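# Press the magnet-marked post's gauge pin fully in

## Task

Find the one post on the checking fixture that has a yellow magnet on it. Press that post's gauge pin until it bottoms out and keep it there for one second; after that the spring is allowed to push it back out. None of the other three pins may be moved, and the magnet must stay where it was.

## Robot and tools

Robot: two UR20-type arms, left_arm and right_arm, each fitted with a Robotiq 2F-85 two-finger gripper and a wrist camera (cam_left_wrist and cam_right_wrist, both 896x504). The fingers point along the gripper's +z axis and open and close along its y axis. The reported end_effector_position is the point between the pads when they are shut; closed fingertips extend about 19 mm past it, open ones about 6 mm. A block sticks out roughly 10 cm toward the gripper's +x and rotates with it.

Frames: the scene frame has its origin at table height midway between the nominal bases, +z up, +x out over the table, and left_arm on the +y side. Image left and right do not follow the arm names. Each arm reports its hand pose, velocities and Hand target in its own base frame. left_arm's base is at (+0.060, +0.928, 0) and right_arm's at (-0.064, -0.817, 0), both turned slightly about z. Motion offsets use the axes of that arm's current Hand target. Reported poses can be a few cm off, more at long reach.

execute_actions(actions, cameras): actions is a list of actions. Each action is a table of up to 15 rows, one per 1/30 s step; a short table repeats its last row. Every row is one list of 18 numbers in [-1, 1], covering both arms even if only one moves. Left arm first: dx, dy, dz, rx, ry, rz, gripper position, force_limit, speed. Then the same nine for the right arm. dx..rz are offsets from the Hand target as it was when the action began, not from the previous row, so repeating an offset adds to it. 1.0 means 0.6 m or 180 degrees, and rx, ry, rz form one rotation vector. A row of six zeros re-asks for the current Hand target. Gripper position is an absolute setting: +1 is fully open (85 mm), the pads meet near -0.8, and -1 closes until blocked. force_limit and speed also run from -1 to +1 and both start at +1. A 0 is a real command, so resend the previous gripper numbers to leave a gripper unchanged. Camera images come back only when actions is empty or cameras names them.

move(target, speed, blend, stop_force, zero, blocking, cameras): moves each gripper in a straight line toward its target. target is one 18-number row laid out as above, or a list of up to 15 rows. All offsets are measured from the same starting Hand targets, not from the previous row. speed is in m/s, 0.002 to 4.2, default 0.25; turning rate is capped at twice that number in rad/s. blend is in metres and rounds corners in a list. stop_force is in N, 6 to 120, one value shared by both arms. An arm's path ends when its wrist sensor feels that much push against its direction of travel; the arm then backs off to just before the push. Leave stop_force out when pulling away from a surface you are pressing on. zero defaults to true and re-zeroes the sensor first. The whole move is capped at 10 s. It does not avoid obstacles, and it lags more when fast. Avoid paths that pass close to an arm's own base. The result adds a move: line such as done, off_target, held, moving or fault, along with which limits acted (paced = pose clipped; held = a check held back steps).

wait(seconds 0-10): lets time pass while each arm keeps its last command. Good for holding the pin down for the required second.
stop: brakes a running move.
zoom_image(camera, region [x0,y0,x1,y1] px, max 504x504): gives a closer look at the latest image from that camera.
zero_wrist_force(arm): zeroes that arm's force sensor.
read_manual: licence texts only.
finished_scene(scene): ends the scene for good. Call it only once the pin has been held in.

Results: Hand target is the last commanded pose after clipping, and the next offsets count from it. Grippers often settle a little short of it; send the gap as an extra offset. Wrist force and Wrist torque are in the end effector's axes, and a push on a surface reads as force back into the arm. A third line shows the largest reading since the last one shown. object_status codes: 0 moving, 1 stopped while opening, 2 stopped while closing (a grip), 3 reached the requested position. position_measured is in counts: 3 is open, 230 is pads together. Joint torques include the arm's own weight. Listed readings include motor temperatures and a MOTOR HOT warning at 70 °C.

Hazards: each arm is stiff, so aiming even a little past a firm contact can trigger a fault. Net outside force of about 150 N (±25) or joint torque past its limit (wrist joints 98.4 N m) stops that arm for 10 s. For this task, press the pin slowly with stop_force or small offsets, a little past its full travel only. Then hold, and lift off by commanding back. Do not slam the fixture, bump the magnet or neighbouring pins, or knock anything off the table. Keep the arms from hitting each other; the clearance check does not always stop it. Motors overheat from long pushes or stretched holds, and at 85 °C the arm brakes for 30-60 s. Thinking time lets the scene keep running.

Each tool is called after ">>>" by a JSON object that holds its "fn" and its "kwargs", one argument or row to a line.

## Session

>>> {"fn": "execute_actions", "kwargs": {
  "actions": []
}}

Scene clock: 0.00 s.
left_arm: end_effector_position=(+0.6452, +0.5338, +0.3687) position_measured=3 object_status=3 end_effector_quat_wxyz=(+0.054, +0.895, -0.431, +0.101) | right_arm: end_effector_position=(+1.0094, -0.4085, +0.1239) position_measured=3 object_status=3 end_effector_quat_wxyz=(+0.497, -0.362, -0.574, -0.541)
Joint positions: left_arm=[0.541 -1.507 2.094 -2.179 -1.799 -1.706] | right_arm=[2.693 -2.576 -1.22 -2.623 2.507 -0.374]
Joint velocities: within noise
Joint torques (N m): no reading
Motor temperatures (°C): left_arm=[24 36 26 39 35 34] | right_arm=[29 36 36 38 34 39]
Wrist force (N): no reading
Wrist torque (N m): no reading
Wrist force, peak (N): no reading
Hand target: left_arm +0.6452, +0.5338, +0.3687; +0.054, +0.895, -0.431, +0.101 | right_arm +1.0094, -0.4085, +0.1239; +0.497, -0.362, -0.574, -0.541
Tool commands: left_gripper/position=+1.0 left_gripper/force_limit=+1.0 left_gripper/speed=+1.0 right_gripper/position=+1.0 right_gripper/force_limit=+1.0 right_gripper/speed=+1.0

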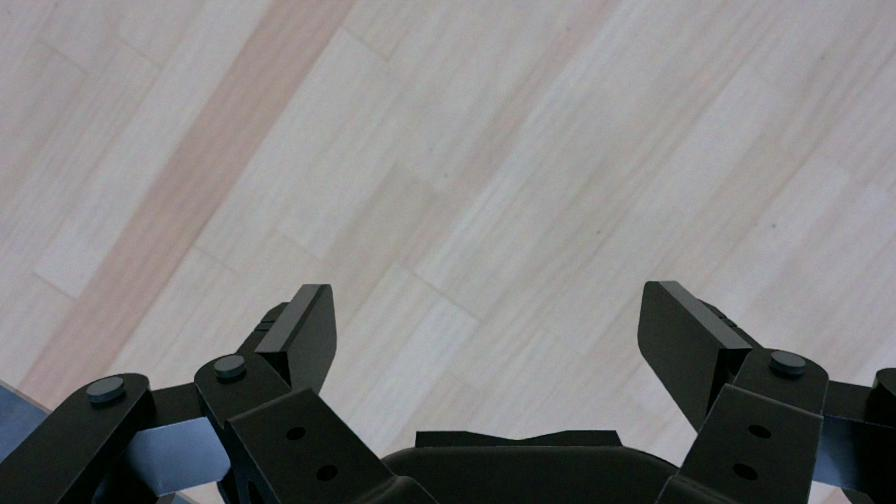

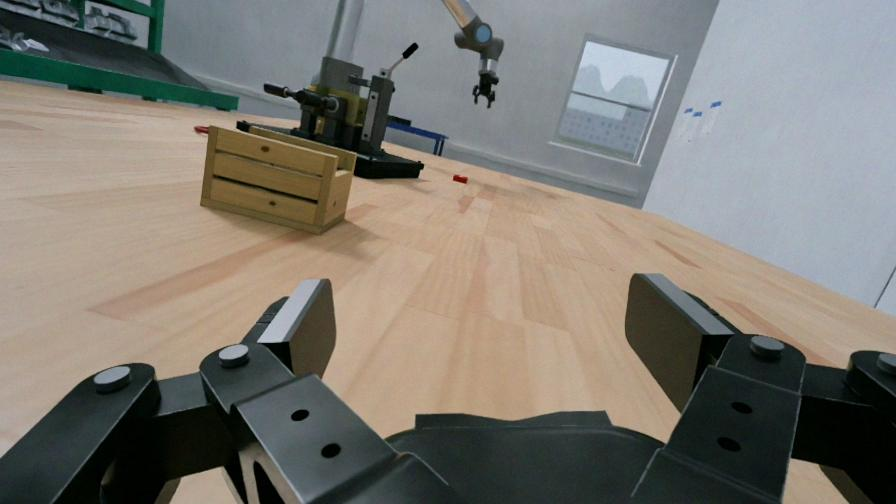

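>>> {"fn": "zoom_image", "kwargs": {
  "camera": "cam_right_wrist",
  "region": [180, 0, 520, 240]
}}

Scaled by 1.482 from the camera's 896x504 image, which has a finer 1280x720 frame.

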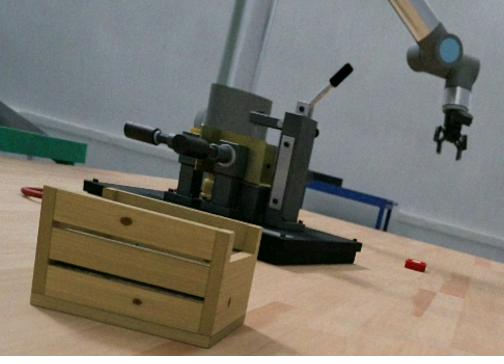

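>>> {"fn": "move", "kwargs": {
  "target": [
    [0.58,0.727,-0.07,0,0,0,1,1,1,0,0,0,0,0,0,1,1,1]
  ],
  "speed": 0.4,
  "cameras": ["cam_left_wrist"]
}}

>>> {"fn": "move", "kwargs": {
  "target": [
    [0.58,0.727,-0.07,0,0,0,1,1,1,0,0,0,0,0,0,1,1,1]
  ],
  "speed": 0.4,
  "cameras": ["all"]
}}

Scene clock: 3.30 s.
left_arm: end_effector_position=(+0.5103, +0.0052, +0.4926) position_measured=3 object_status=3 end_effector_quat_wxyz=(+0.054, +0.895, -0.431, +0.101) | right_arm: end_effector_position=(+1.0094, -0.4085, +0.1239) position_measured=3 object_status=3 end_effector_quat_wxyz=(+0.497, -0.362, -0.574, -0.541)
Joint positions: left_arm=[-0.299 -2.101 2.363 -2.018 -1.707 -2.557] | right_arm=[2.693 -2.576 -1.22 -2.623 2.507 -0.374]
Joint torques (N m): left_arm=[-33.27 -7.47 -80.41 -6.99 4.81 -4.25] | right_arm=[-4.07 244.17 71.76 -3.63 -0.12 -0.24]
Wrist force (N): left_arm=[-0.2 -0.3 0.3] | right_arm=[0.2 0.2 0.3]
Wrist torque (N m): left_arm=[-0.07 0.01 0.21] | right_arm=[0.03 -0.04 0.00]
Wrist force, peak (N): left_arm=[-2.3 -3.4 0.1] | right_arm=[-0.1 0.6 0.2]
Hand target: left_arm +0.5102, +0.0051, +0.4926; +0.054, +0.895, -0.431, +0.101 | right_arm +1.0094, -0.4085, +0.1239; +0.497, -0.362, -0.574, -0.541
Off the commanded pose: left_arm 0.000 m, 0 deg | right_arm 0.000 m, 0 deg.
move: done
camera_calibration:
cam_left_wrist: T_world_to_cam=[[-0.800484, -0.599329, 0.00555355, 0.415785], [-0.59559, 0.796459, 0.104529, 0.267716], [-0.0670706, 0.0803664, -0.994506, 0.65354], [0, 0, 0, 1]] pos_world=[0.536112, -0.0165556, 0.619656]
Images, in order (width x height): cam_left_wrist 896x504.

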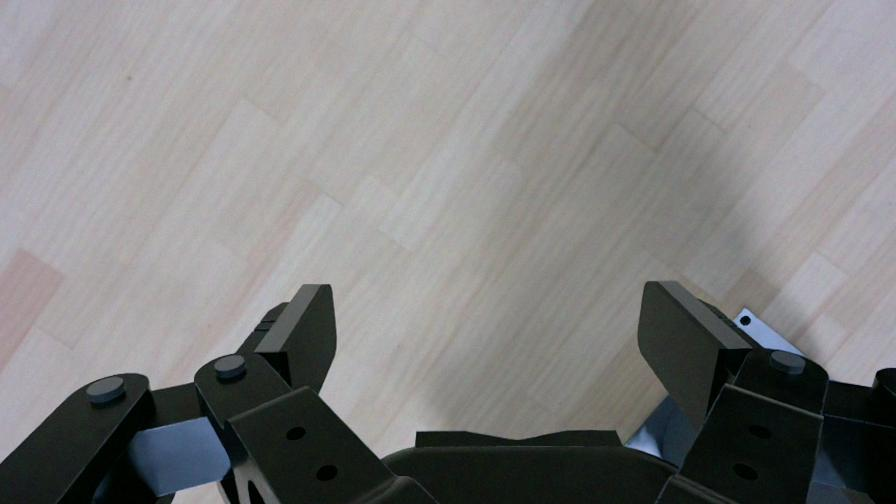

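Scene clock: 5.33 s.
left_arm: end_effector_position=(+0.3753, -0.5234, +0.6165) position_measured=3 object_status=3 end_effector_quat_wxyz=(+0.054, +0.895, -0.431, +0.101) | right_arm: end_effector_position=(+1.0094, -0.4085, +0.1239) position_measured=3 object_status=3 end_effector_quat_wxyz=(+0.497, -0.362, -0.574, -0.541)
Joint positions: left_arm=[-1.312 -1.982 2.141 -1.944 -1.488 -3.548] | right_arm=[2.693 -2.576 -1.22 -2.623 2.507 -0.374]
Joint torques (N m): left_arm=[-21.89 15.68 -131.35 -14.52 6.36 -3.77] | right_arm=[-2.5 246.56 73.1 -3.66 -0.61 -0.03]
Wrist force (N): left_arm=[0.1 -0.8 0.1] | right_arm=[0.0 0.4 0.4]
Wrist torque (N m): left_arm=[-0.20 0.00 0.26] | right_arm=[0.07 0.00 0.00]
Wrist force, peak (N): left_arm=[-2.8 -3.0 0.5] | right_arm=[0.1 0.5 0.4]
Hand target: left_arm +0.3753, -0.5237, +0.6165; +0.054, +0.895, -0.431, +0.101 | right_arm +1.0094, -0.4085, +0.1239; +0.497, -0.362, -0.574, -0.541
Off the commanded pose: left_arm 0.000 m, 0 deg | right_arm 0.000 m, 0 deg.
move: done
camera_calibration:
cam_left_wrist: T_world_to_cam=[[-0.800447, -0.599378, 0.00554634, -0.00972925], [-0.595639, 0.796422, 0.10453, 0.595428], [-0.0670699, 0.0803668, -0.994506, 0.810193], [0, 0, 0, 1]] pos_world=[0.401212, -0.545156, 0.743556]

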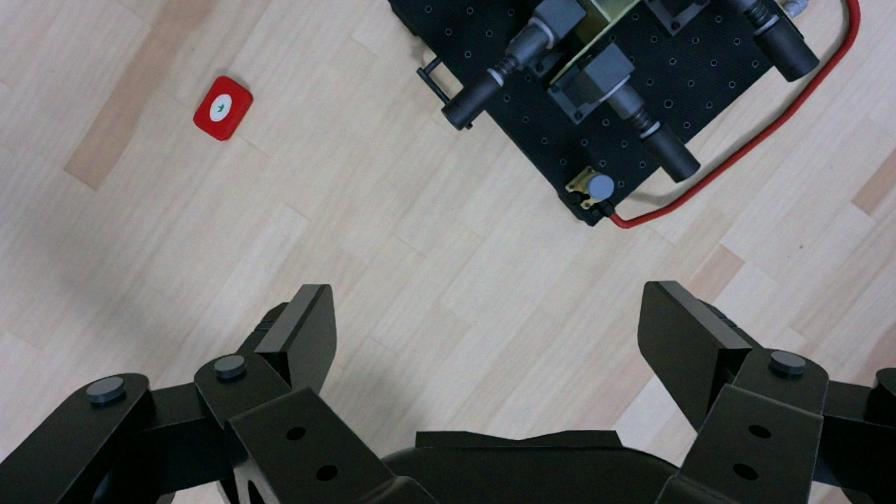

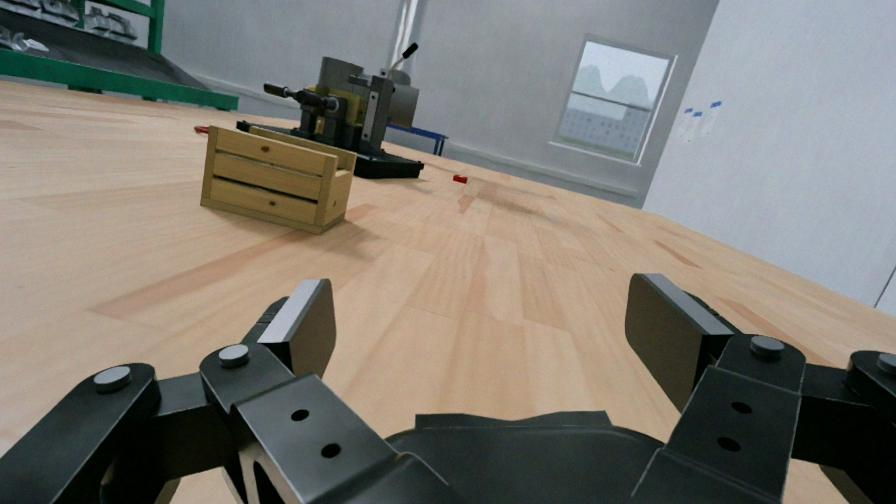

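>>> {"fn": "move", "kwargs": {
  "target": [
    [0.44,0.43,0.02,0,0,0,1,1,1,0,0,0,0,0,0,1,1,1]
  ],
  "speed": 0.4,
  "cameras": ["all"]
}}

>>> {"fn": "zoom_image", "kwargs": {
  "camera": "cam_left_wrist",
  "region": [250, 0, 700, 440]
}}

Scene clock: 7.30 s.
left_arm: end_effector_position=(+0.3358, -0.8872, +0.6671) position_measured=3 object_status=3 end_effector_quat_wxyz=(+0.054, +0.895, -0.431, +0.101) | right_arm: end_effector_position=(+1.0094, -0.4085, +0.1239) position_measured=3 object_status=3 end_effector_quat_wxyz=(+0.497, -0.362, -0.574, -0.541)
Joint positions: left_arm=[-1.464 -1.595 1.78 -1.955 -1.457 -3.697] | right_arm=[2.693 -2.576 -1.22 -2.623 2.507 -0.374]
Joint torques (N m): left_arm=[-17.55 -72.03 -128.32 -7.12 5.68 -4.29] | right_arm=[8.2 239.82 71.31 -3.84 -0.18 -0.88]
Wrist force (N): left_arm=[0.1 -0.7 0.2] | right_arm=[0.4 0.3 0.2]
Wrist torque (N m): left_arm=[-0.10 0.00 0.28] | right_arm=[0.05 -0.07 0.00]
Wrist force, peak (N): left_arm=[-2.7 -4.0 0.2] | right_arm=[0.2 0.4 0.4]
Hand target: left_arm +0.3358, -0.8874, +0.6671; +0.054, +0.895, -0.431, +0.101 | right_arm +1.0094, -0.4085, +0.1239; +0.497, -0.362, -0.574, -0.541
Off the commanded pose: left_arm 0.000 m, 0 deg | right_arm 0.000 m, 0 deg.
move: done
camera_calibration:
cam_left_wrist: T_world_to_cam=[[-0.800484, -0.599329, 0.00555355, -0.259569], [-0.59559, 0.796459, 0.104529, 0.856285], [-0.0670706, 0.0803664, -0.994506, 0.887095], [0, 0, 0, 1]] pos_world=[0.361712, -0.908856, 0.794156]

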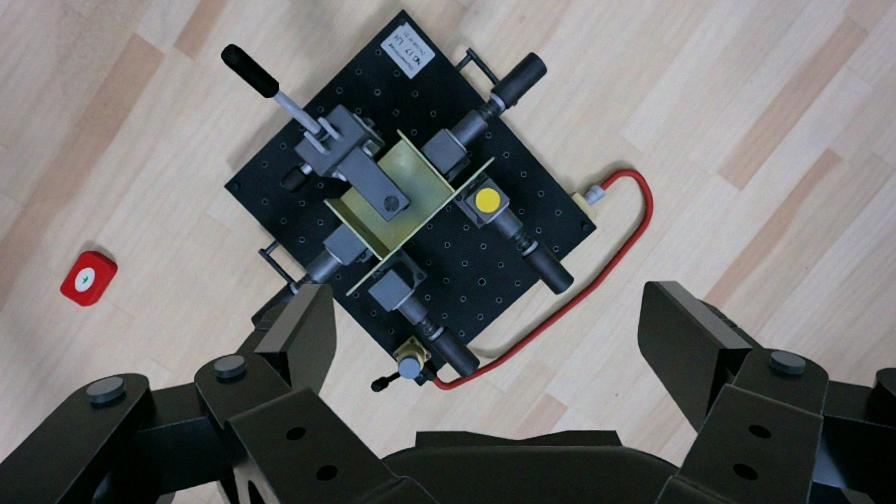

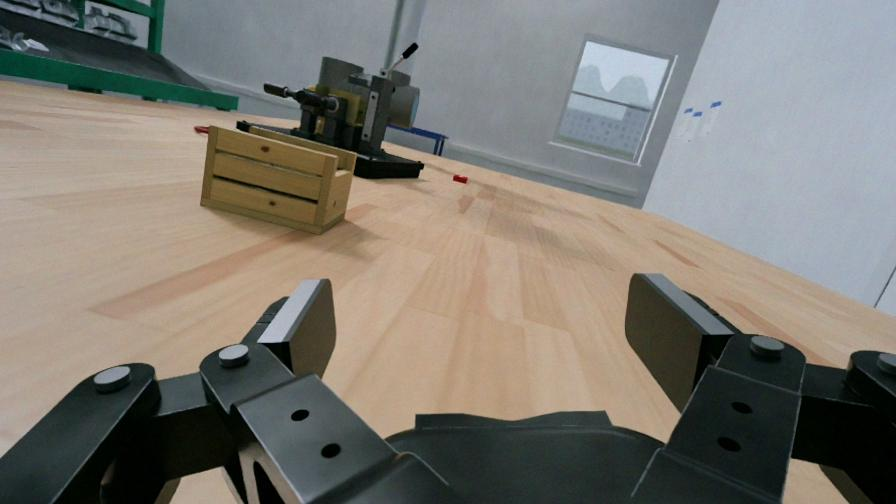

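Scaled by 1.120 from the camera's 896x504 image, which has a finer 1280x720 frame.

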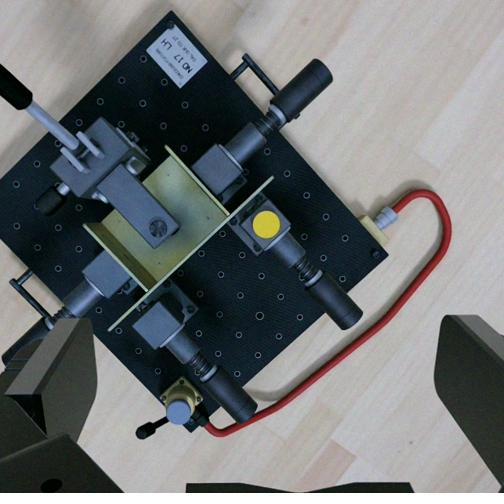

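>>> {"fn": "move", "kwargs": {
  "target": [
    [-0.335,0.285,0.605,0.0279,-0.0691,-0.2153,-0.85,-1,0,0,0,0,0,0,0,1,1,1]
  ],
  "speed": 0.3,
  "cameras": ["all"]
}}

>>> {"fn": "zoom_image", "kwargs": {
  "camera": "cam_left_wrist",
  "region": [200, 0, 700, 440]
}}

>>> {"fn": "zoom_image", "kwargs": {
  "camera": "cam_right_wrist",
  "region": [210, 20, 450, 200]
}}

Scene clock: 11.23 s.
left_arm: end_effector_position=(+0.1285, -0.9076, +0.2698) position_measured=232 object_status=3 end_effector_quat_wxyz=(+0.000, +0.994, -0.109, +0.000) | right_arm: end_effector_position=(+1.0094, -0.4085, +0.1239) position_measured=3 object_status=3 end_effector_quat_wxyz=(+0.497, -0.362, -0.574, -0.541)
Joint positions: left_arm=[-1.651 -1.36 2.065 -2.276 -1.571 -4.575] | right_arm=[2.693 -2.576 -1.22 -2.623 2.507 -0.374]
Joint torques (N m): left_arm=[-13.62 -97.18 -62.72 -14.47 -4.7 -2.79] | right_arm=[2.7 242.56 72.58 -3.39 -0.77 -0.61]
Wrist force (N): left_arm=[0.2 -0.3 -0.4] | right_arm=[0.1 0.3 0.3]
Wrist torque (N m): left_arm=[-0.13 -0.13 0.27] | right_arm=[0.05 -0.03 0.00]
Wrist force, peak (N): left_arm=[1.3 -2.3 -3.2] | right_arm=[0.3 0.7 0.3]
Hand target: left_arm +0.1284, -0.9076, +0.2696; +0.000, +0.994, -0.108, +0.000 | right_arm +1.0094, -0.4085, +0.1239; +0.497, -0.362, -0.574, -0.541
Off the commanded pose: left_arm 0.000 m, 0 deg | right_arm 0.000 m, 0 deg.
move: done
camera_calibration:
cam_left_wrist: T_world_to_cam=[[-0.245333, -0.969436, 0.00222607, -0.841866], [-0.915755, 0.2325, 0.327624, 0.259723], [-0.318128, 0.0783383, -0.944806, 0.496709], [0, 0, 0, 1]] pos_world=[0.189322, -0.915432, 0.386076]

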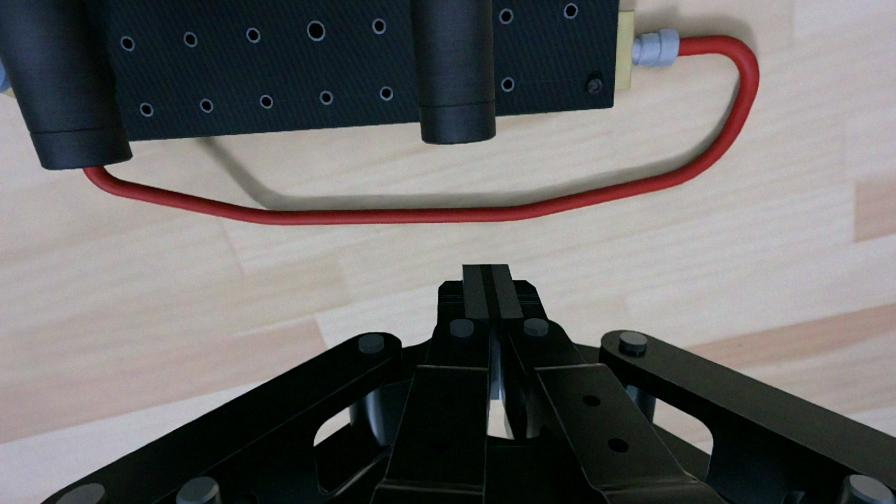

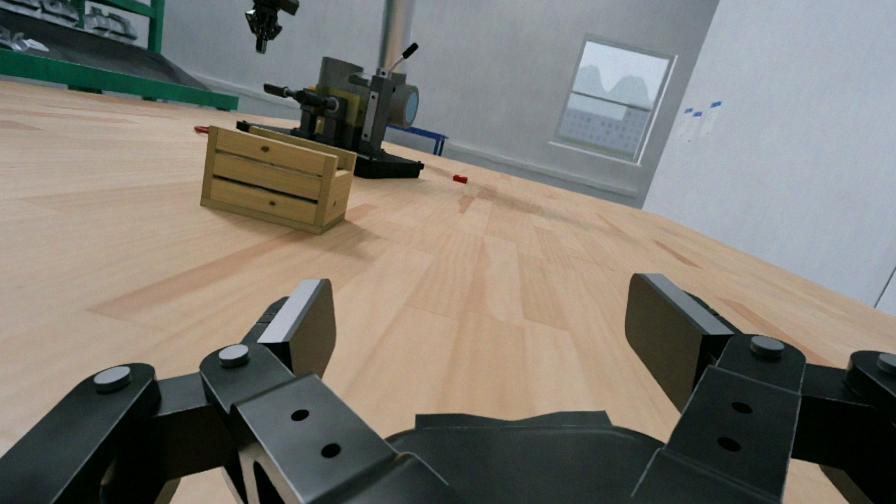

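Scaled by 1.008 from the camera's 896x504 image, which has a finer 1280x720 frame.

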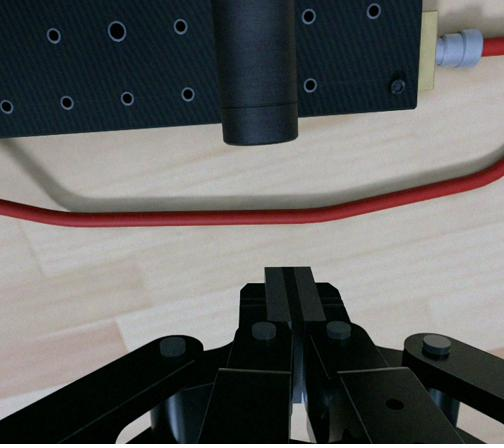

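Scaled by 2.100 from the camera's 896x504 image, which has a finer 1280x720 frame.

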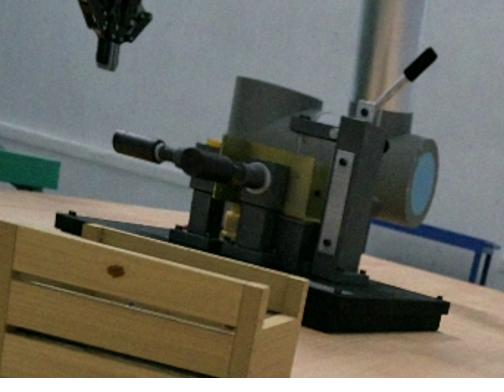

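>>> {"fn": "move", "kwargs": {
  "target": [
    [0,-0.01,0.203,0,0,0,-0.85,-1,0,0,0,0,0,0,0,1,1,1]
  ],
  "speed": 0.15,
  "cameras": ["all"]
}}

>>> {"fn": "zoom_image", "kwargs": {
  "camera": "cam_left_wrist",
  "region": [350, 0, 650, 300]
}}

>>> {"fn": "zoom_image", "kwargs": {
  "camera": "cam_right_wrist",
  "region": [210, 20, 450, 200]
}}

Scene clock: 13.67 s.
left_arm: end_effector_position=(+0.1297, -0.9016, +0.1480) position_measured=232 object_status=3 end_effector_quat_wxyz=(+0.000, +0.994, -0.108, +0.000) | right_arm: end_effector_position=(+1.0094, -0.4085, +0.1239) position_measured=3 object_status=3 end_effector_quat_wxyz=(+0.497, -0.362, -0.574, -0.541)
Joint positions: left_arm=[-1.65 -1.247 2.143 -2.465 -1.571 -4.575] | right_arm=[2.693 -2.576 -1.22 -2.623 2.507 -0.374]
Joint torques (N m): left_arm=[17.08 -112.27 -53.31 -13.26 -3.81 2.34] | right_arm=[-1.62 237.79 73.33 -3.91 -1.03 -0.62]
Wrist force (N): left_arm=[0.3 0.2 -0.1] | right_arm=[0.1 0.2 0.3]
Wrist torque (N m): left_arm=[-0.10 -0.15 -0.07] | right_arm=[0.03 -0.03 0.00]
Wrist force, peak (N): left_arm=[0.1 0.1 -2.8] | right_arm=[0.0 0.5 0.4]
Hand target: left_arm +0.1297, -0.9016, +0.1478; +0.000, +0.994, -0.108, +0.000 | right_arm +1.0094, -0.4085, +0.1239; +0.497, -0.362, -0.574, -0.541
Off the commanded pose: left_arm 0.000 m, 0 deg | right_arm 0.000 m, 0 deg.
move: done
camera_calibration:
cam_left_wrist: T_world_to_cam=[[-0.245147, -0.969483, 0.00218297, -0.835648], [-0.915773, 0.232303, 0.32771, 0.299158], [-0.318217, 0.0783381, -0.944776, 0.38156], [0, 0, 0, 1]] pos_world=[0.190523, -0.909533, 0.264275]

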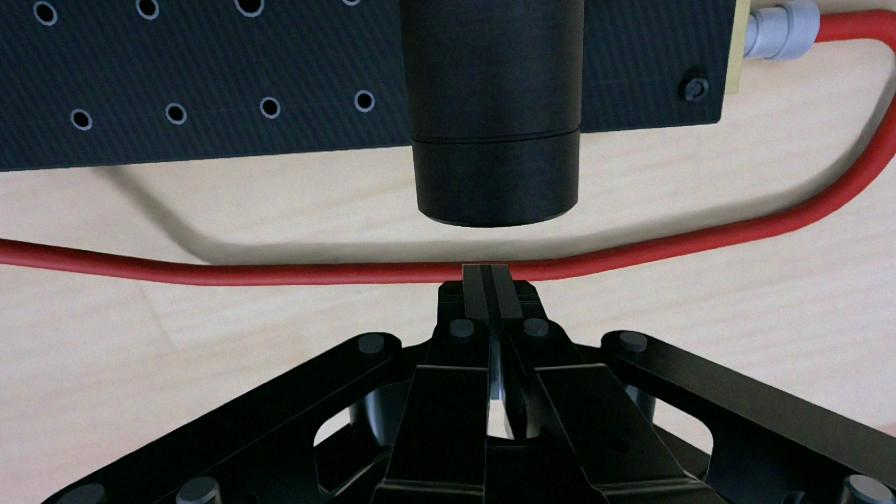

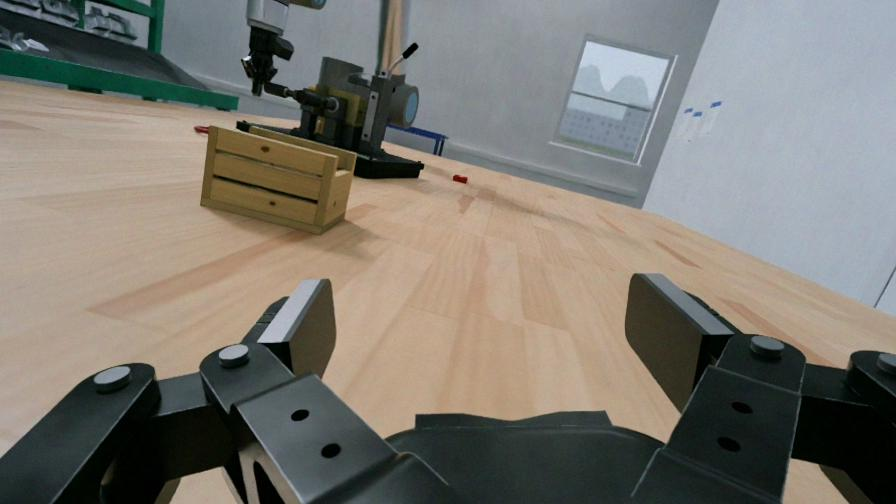

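Scaled by 1.680 from the camera's 896x504 image, which has a finer 1280x720 frame.

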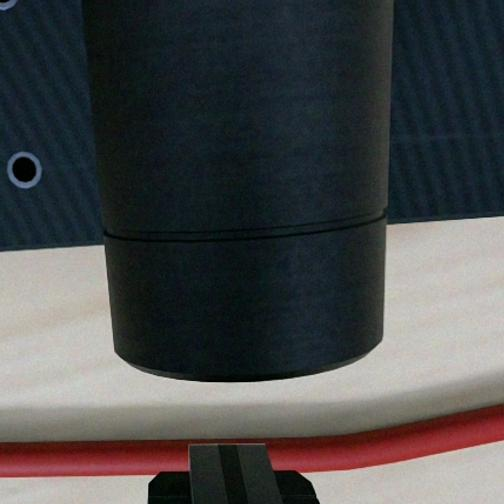

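Scaled by 2.100 from the camera's 896x504 image, which has a finer 1280x720 frame.

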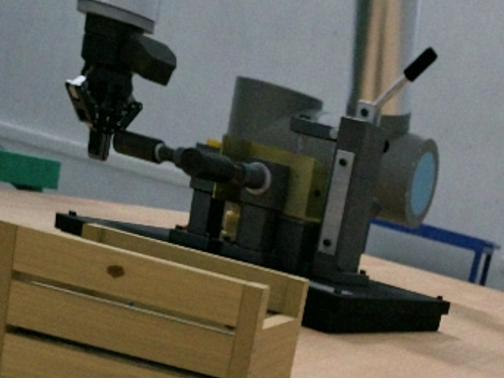

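>>> {"fn": "move", "kwargs": {
  "target": [
    [0.012,0.003,-0.0167,0,0,0,-0.85,-1,0,0,0,0,0,0,0,1,1,1]
  ],
  "speed": 0.1
}}

>>> {"fn": "move", "kwargs": {
  "target": [
    [0.12,0,0,0,0,0,-0.85,-1,0,0,0,0,0,0,0,1,1,1]
  ],
  "speed": 0.015,
  "stop_force": 40,
  "cameras": ["all"]
}}

>>> {"fn": "zoom_image", "kwargs": {
  "camera": "cam_left_wrist",
  "region": [350, 0, 650, 300]
}}

>>> {"fn": "zoom_image", "kwargs": {
  "camera": "cam_right_wrist",
  "region": [210, 20, 450, 200]
}}

Scene clock: 15.17 s.
left_arm: end_effector_position=(+0.1363, -0.9049, +0.1577) position_measured=232 object_status=3 end_effector_quat_wxyz=(+0.000, +0.994, -0.108, +0.000) | right_arm: end_effector_position=(+1.0094, -0.4085, +0.1239) position_measured=3 object_status=3 end_effector_quat_wxyz=(+0.497, -0.362, -0.574, -0.541)
Joint positions: left_arm=[-1.643 -1.254 2.132 -2.448 -1.571 -4.567] | right_arm=[2.693 -2.576 -1.22 -2.623 2.507 -0.374]
Joint torques (N m): left_arm=[18.1 -158.89 -97.76 -6.66 1.34 2.47] | right_arm=[-0.32 244.35 74.09 -3.26 -0.84 -1.27]
Wrist force (N): left_arm=[0.1 -0.4 0.0] | right_arm=[0.0 0.2 0.3]
Wrist torque (N m): left_arm=[-0.19 -0.12 -0.06] | right_arm=[0.03 0.00 0.00]
Wrist force, peak (N): left_arm=[0.4 -0.3 -0.5] | right_arm=[0.2 0.7 0.1]
Hand target: left_arm +0.1364, -0.9049, +0.1578; +0.000, +0.994, -0.108, +0.000 | right_arm +1.0094, -0.4085, +0.1239; +0.497, -0.362, -0.574, -0.541
Off the commanded pose: left_arm 0.000 m, 0 deg | right_arm 0.000 m, 0 deg.
move: done

Scene clock: 18.93 s.
left_arm: end_effector_position=(+0.1721, -0.9128, +0.1578) position_measured=232 object_status=3 end_effector_quat_wxyz=(+0.000, +0.994, -0.108, +0.000) | right_arm: end_effector_position=(+1.0094, -0.4085, +0.1239) position_measured=3 object_status=3 end_effector_quat_wxyz=(+0.497, -0.362, -0.574, -0.541)
Joint positions: left_arm=[-1.603 -1.242 2.113 -2.441 -1.571 -4.527] | right_arm=[2.693 -2.576 -1.22 -2.623 2.507 -0.374]
Joint torques (N m): left_arm=[8.69 -168.98 -54.39 -12.43 12.74 -3.22] | right_arm=[0 244.9 73.96 -3.67 -1.36 -1.2]
Wrist force (N): left_arm=[-31.2 4.1 2.5] | right_arm=[0.0 0.2 0.5]
Wrist torque (N m): left_arm=[-0.03 0.61 -0.07] | right_arm=[0.03 -0.01 0.00]
Wrist force, peak (N): left_arm=[-80.5 -8.4 -14.0] | right_arm=[0.2 0.5 0.7]
Hand target: left_arm +0.1721, -0.9128, +0.1578; +0.000, +0.994, -0.108, +0.000 (not the last commanded pose) | right_arm +1.0094, -0.4085, +0.1239; +0.497, -0.362, -0.574, -0.541
Off the commanded pose: left_arm 0.035 m, 0 deg | right_arm 0.000 m, 0 deg.
move: contact (left_arm)
camera_calibration:
cam_left_wrist: T_world_to_cam=[[-0.245155, -0.969481, 0.00215991, -0.836148], [-0.915802, 0.232311, 0.327624, 0.337322], [-0.318127, 0.0783407, -0.944806, 0.405146], [0, 0, 0, 1]] pos_world=[0.232823, -0.920733, 0.274075]

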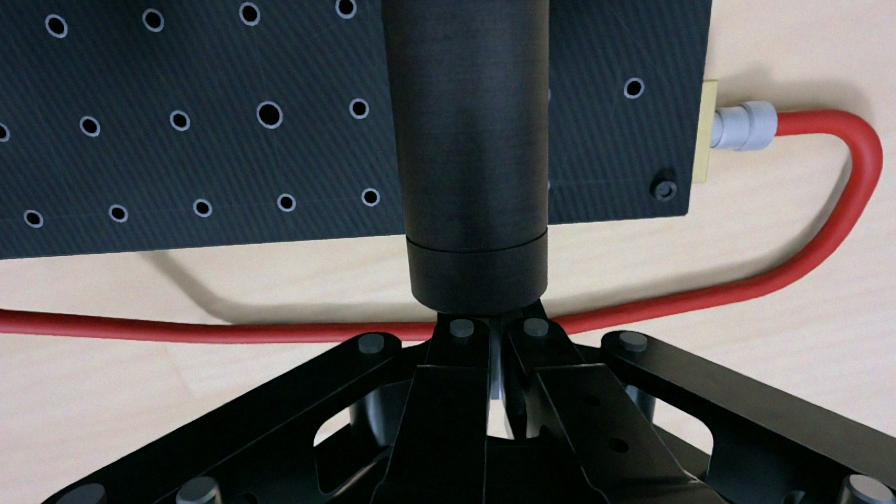

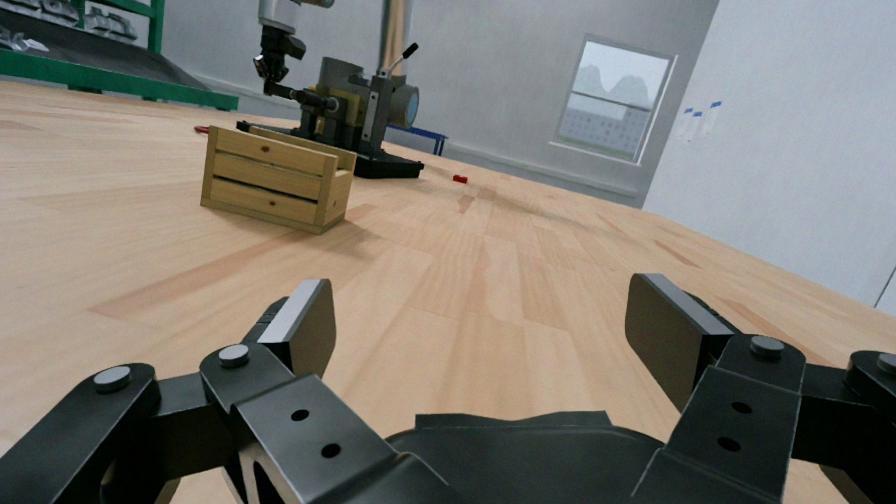

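Scaled by 1.680 from the camera's 896x504 image, which has a finer 1280x720 frame.

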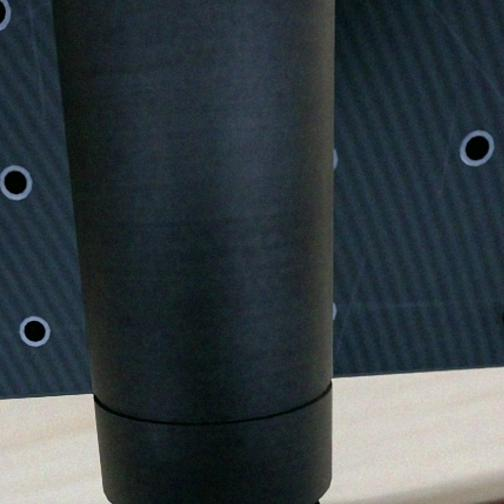

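Scaled by 2.100 from the camera's 896x504 image, which has a finer 1280x720 frame.

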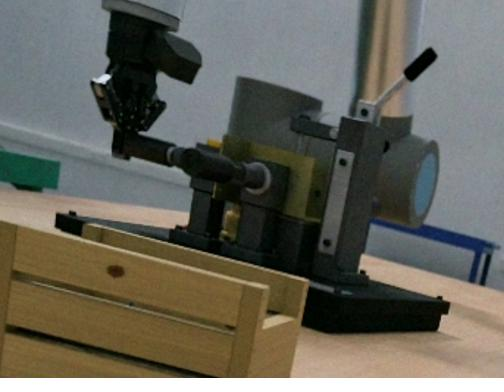

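>>> {"fn": "move", "kwargs": {
  "target": [
    [0.008,0,0,0,0,0,-0.85,-1,0,0,0,0,0,0,0,1,1,1]
  ],
  "speed": 0.003,
  "stop_force": 65,
  "zero": false
}}

>>> {"fn": "wait", "kwargs": {
  "seconds": 1.5,
  "cameras": ["all"]
}}

>>> {"fn": "zoom_image", "kwargs": {
  "camera": "cam_right_wrist",
  "region": [250, 70, 350, 130]
}}

Scene clock: 20.10 s.
left_arm: end_effector_position=(+0.1724, -0.9128, +0.1578) position_measured=232 object_status=3 end_effector_quat_wxyz=(+0.000, +0.994, -0.109, +0.000) | right_arm: end_effector_position=(+1.0094, -0.4085, +0.1239) position_measured=3 object_status=3 end_effector_quat_wxyz=(+0.497, -0.362, -0.574, -0.541)
Joint positions: left_arm=[-1.602 -1.242 2.113 -2.441 -1.571 -4.526] | right_arm=[2.693 -2.576 -1.22 -2.623 2.507 -0.374]
Joint torques (N m): left_arm=[38.64 -147.11 -70.76 -12.25 27.09 -3.81] | right_arm=[2.38 245.32 74.23 -3.42 -1.16 -1.03]
Wrist force (N): left_arm=[-68.8 13.9 5.8] | right_arm=[0.2 0.4 0.1]
Wrist torque (N m): left_arm=[0.16 1.47 -0.48] | right_arm=[0.06 -0.03 0.00]
Wrist force, peak (N): left_arm=[-73.1 15.2 5.5] | right_arm=[0.4 0.6 0.2]
Hand target: left_arm +0.1724, -0.9128, +0.1578; +0.000, +0.994, -0.109, +0.000 (not the last commanded pose) | right_arm +1.0094, -0.4085, +0.1239; +0.497, -0.362, -0.574, -0.541
Off the commanded pose: left_arm 0.004 m, 0 deg | right_arm 0.000 m, 0 deg.
move: contact (left_arm)

Scene clock: 21.60 s.
left_arm: end_effector_position=(+0.1724, -0.9128, +0.1578) position_measured=232 object_status=3 end_effector_quat_wxyz=(+0.000, +0.994, -0.109, +0.000) | right_arm: end_effector_position=(+1.0094, -0.4085, +0.1239) position_measured=3 object_status=3 end_effector_quat_wxyz=(+0.497, -0.362, -0.574, -0.541)
Joint positions: left_arm=[-1.602 -1.242 2.113 -2.441 -1.571 -4.526] | right_arm=[2.693 -2.576 -1.22 -2.623 2.507 -0.374]
Joint torques (N m): left_arm=[34.48 -155.48 -55.57 -14.67 27.07 -3.18] | right_arm=[-0.16 243.59 71.81 -3.79 -0.49 -0.49]
Wrist force (N): left_arm=[-68.5 12.4 5.5] | right_arm=[0.2 0.3 0.2]
Wrist torque (N m): left_arm=[0.11 1.45 -0.49] | right_arm=[0.06 -0.04 0.00]
Wrist force, peak (N): left_arm=[-69.4 12.8 6.1] | right_arm=[0.2 0.4 0.4]
Hand target: left_arm +0.1724, -0.9128, +0.1578; +0.000, +0.994, -0.109, +0.000 (not the last commanded pose) | right_arm +1.0094, -0.4085, +0.1239; +0.497, -0.362, -0.574, -0.541
Tool commands: left_gripper/position=-0.85 left_gripper/force_limit=-1.0 left_gripper/speed=+0.0 right_gripper/position=+1.0 right_gripper/force_limit=+1.0 right_gripper/speed=+1.0
Off the commanded pose: left_arm 0.004 m, 0 deg | right_arm 0.000 m, 0 deg.
wait: 1.50 s; at rest by 0.17 s
camera_calibration:
cam_left_wrist: T_world_to_cam=[[-0.245236, -0.969461, 0.00221623, -0.83593], [-0.915749, 0.232398, 0.32771, 0.33771], [-0.318217, 0.0783369, -0.944776, 0.405275], [0, 0, 0, 1]] pos_world=[0.233223, -0.920632, 0.274076]

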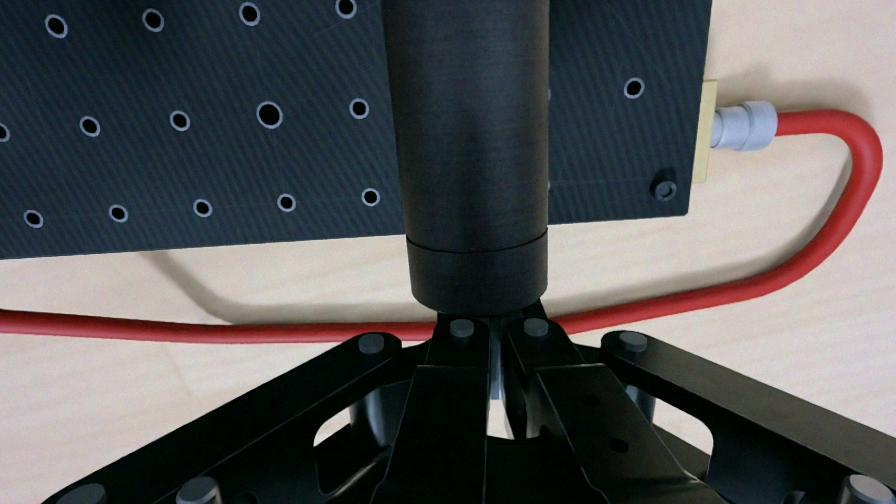

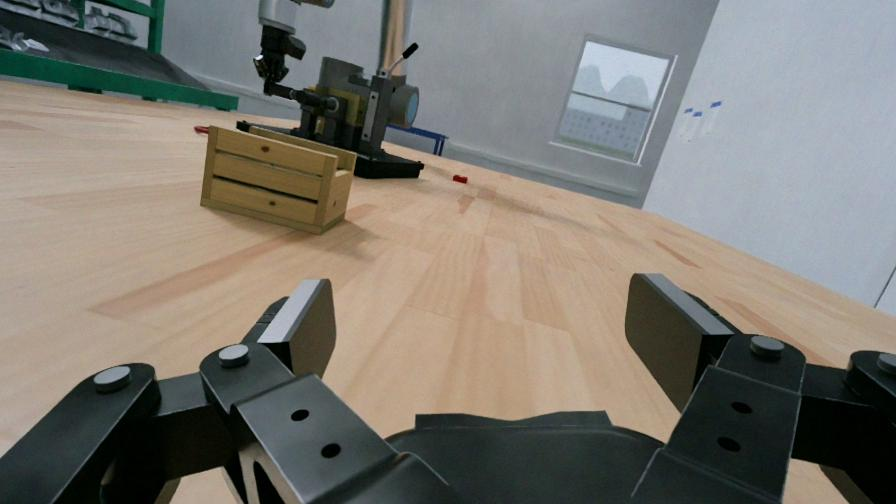

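Scaled by 5.040 from the camera's 896x504 image, which has a finer 1280x720 frame.

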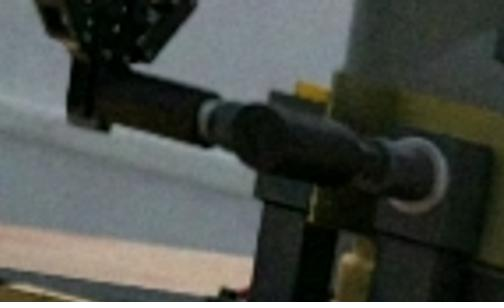

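>>> {"fn": "move", "kwargs": {
  "target": [
    [-0.08,0,0,0,0,0,-0.85,-1,0,0,0,0,0,0,0,1,1,1]
  ],
  "speed": 0.05,
  "cameras": ["cam_left_wrist"]
}}

>>> {"fn": "finished_scene", "kwargs": {
  "scene": 1
}}

Scene clock: 23.33 s.
left_arm: end_effector_position=(+0.1257, -0.9024, +0.1578) position_measured=232 object_status=3 end_effector_quat_wxyz=(+0.000, +0.994, -0.109, +0.000) | right_arm: end_effector_position=(+1.0094, -0.4085, +0.1239) position_measured=3 object_status=3 end_effector_quat_wxyz=(+0.497, -0.362, -0.574, -0.541)
Joint positions: left_arm=[-1.655 -1.258 2.138 -2.45 -1.571 -4.579] | right_arm=[2.693 -2.576 -1.22 -2.623 2.507 -0.374]
Joint torques (N m): left_arm=[-17.85 -169.45 -51.15 -13.16 -3.85 -4.5] | right_arm=[4.37 245.53 72.83 -3.21 -0.39 -0.55]
Wrist force (N): left_arm=[-2.2 3.4 -0.5] | right_arm=[-0.1 0.1 0.2]
Wrist torque (N m): left_arm=[0.49 0.29 0.28] | right_arm=[0.01 0.02 0.00]
Wrist force, peak (N): left_arm=[-68.8 12.6 5.4] | right_arm=[0.1 0.3 0.8]
Hand target: left_arm +0.1256, -0.9024, +0.1578; +0.000, +0.994, -0.109, +0.000 | right_arm +1.0094, -0.4085, +0.1239; +0.497, -0.362, -0.574, -0.541
Off the commanded pose: left_arm 0.000 m, 0 deg | right_arm 0.000 m, 0 deg.
move: done
camera_calibration:
cam_left_wrist: T_world_to_cam=[[-0.245228, -0.969463, 0.00223942, -0.837407], [-0.91571, 0.232388, 0.327828, 0.292502], [-0.318338, 0.078342, -0.944735, 0.389623], [0, 0, 0, 1]] pos_world=[0.186523, -0.910333, 0.274076]
Images, in order (width x height): cam_left_wrist 896x504.

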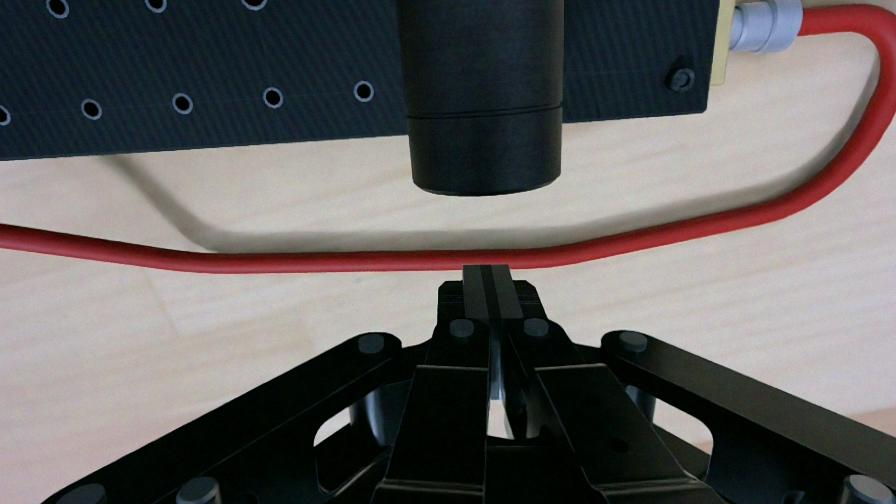

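The scene is finished: the task was done.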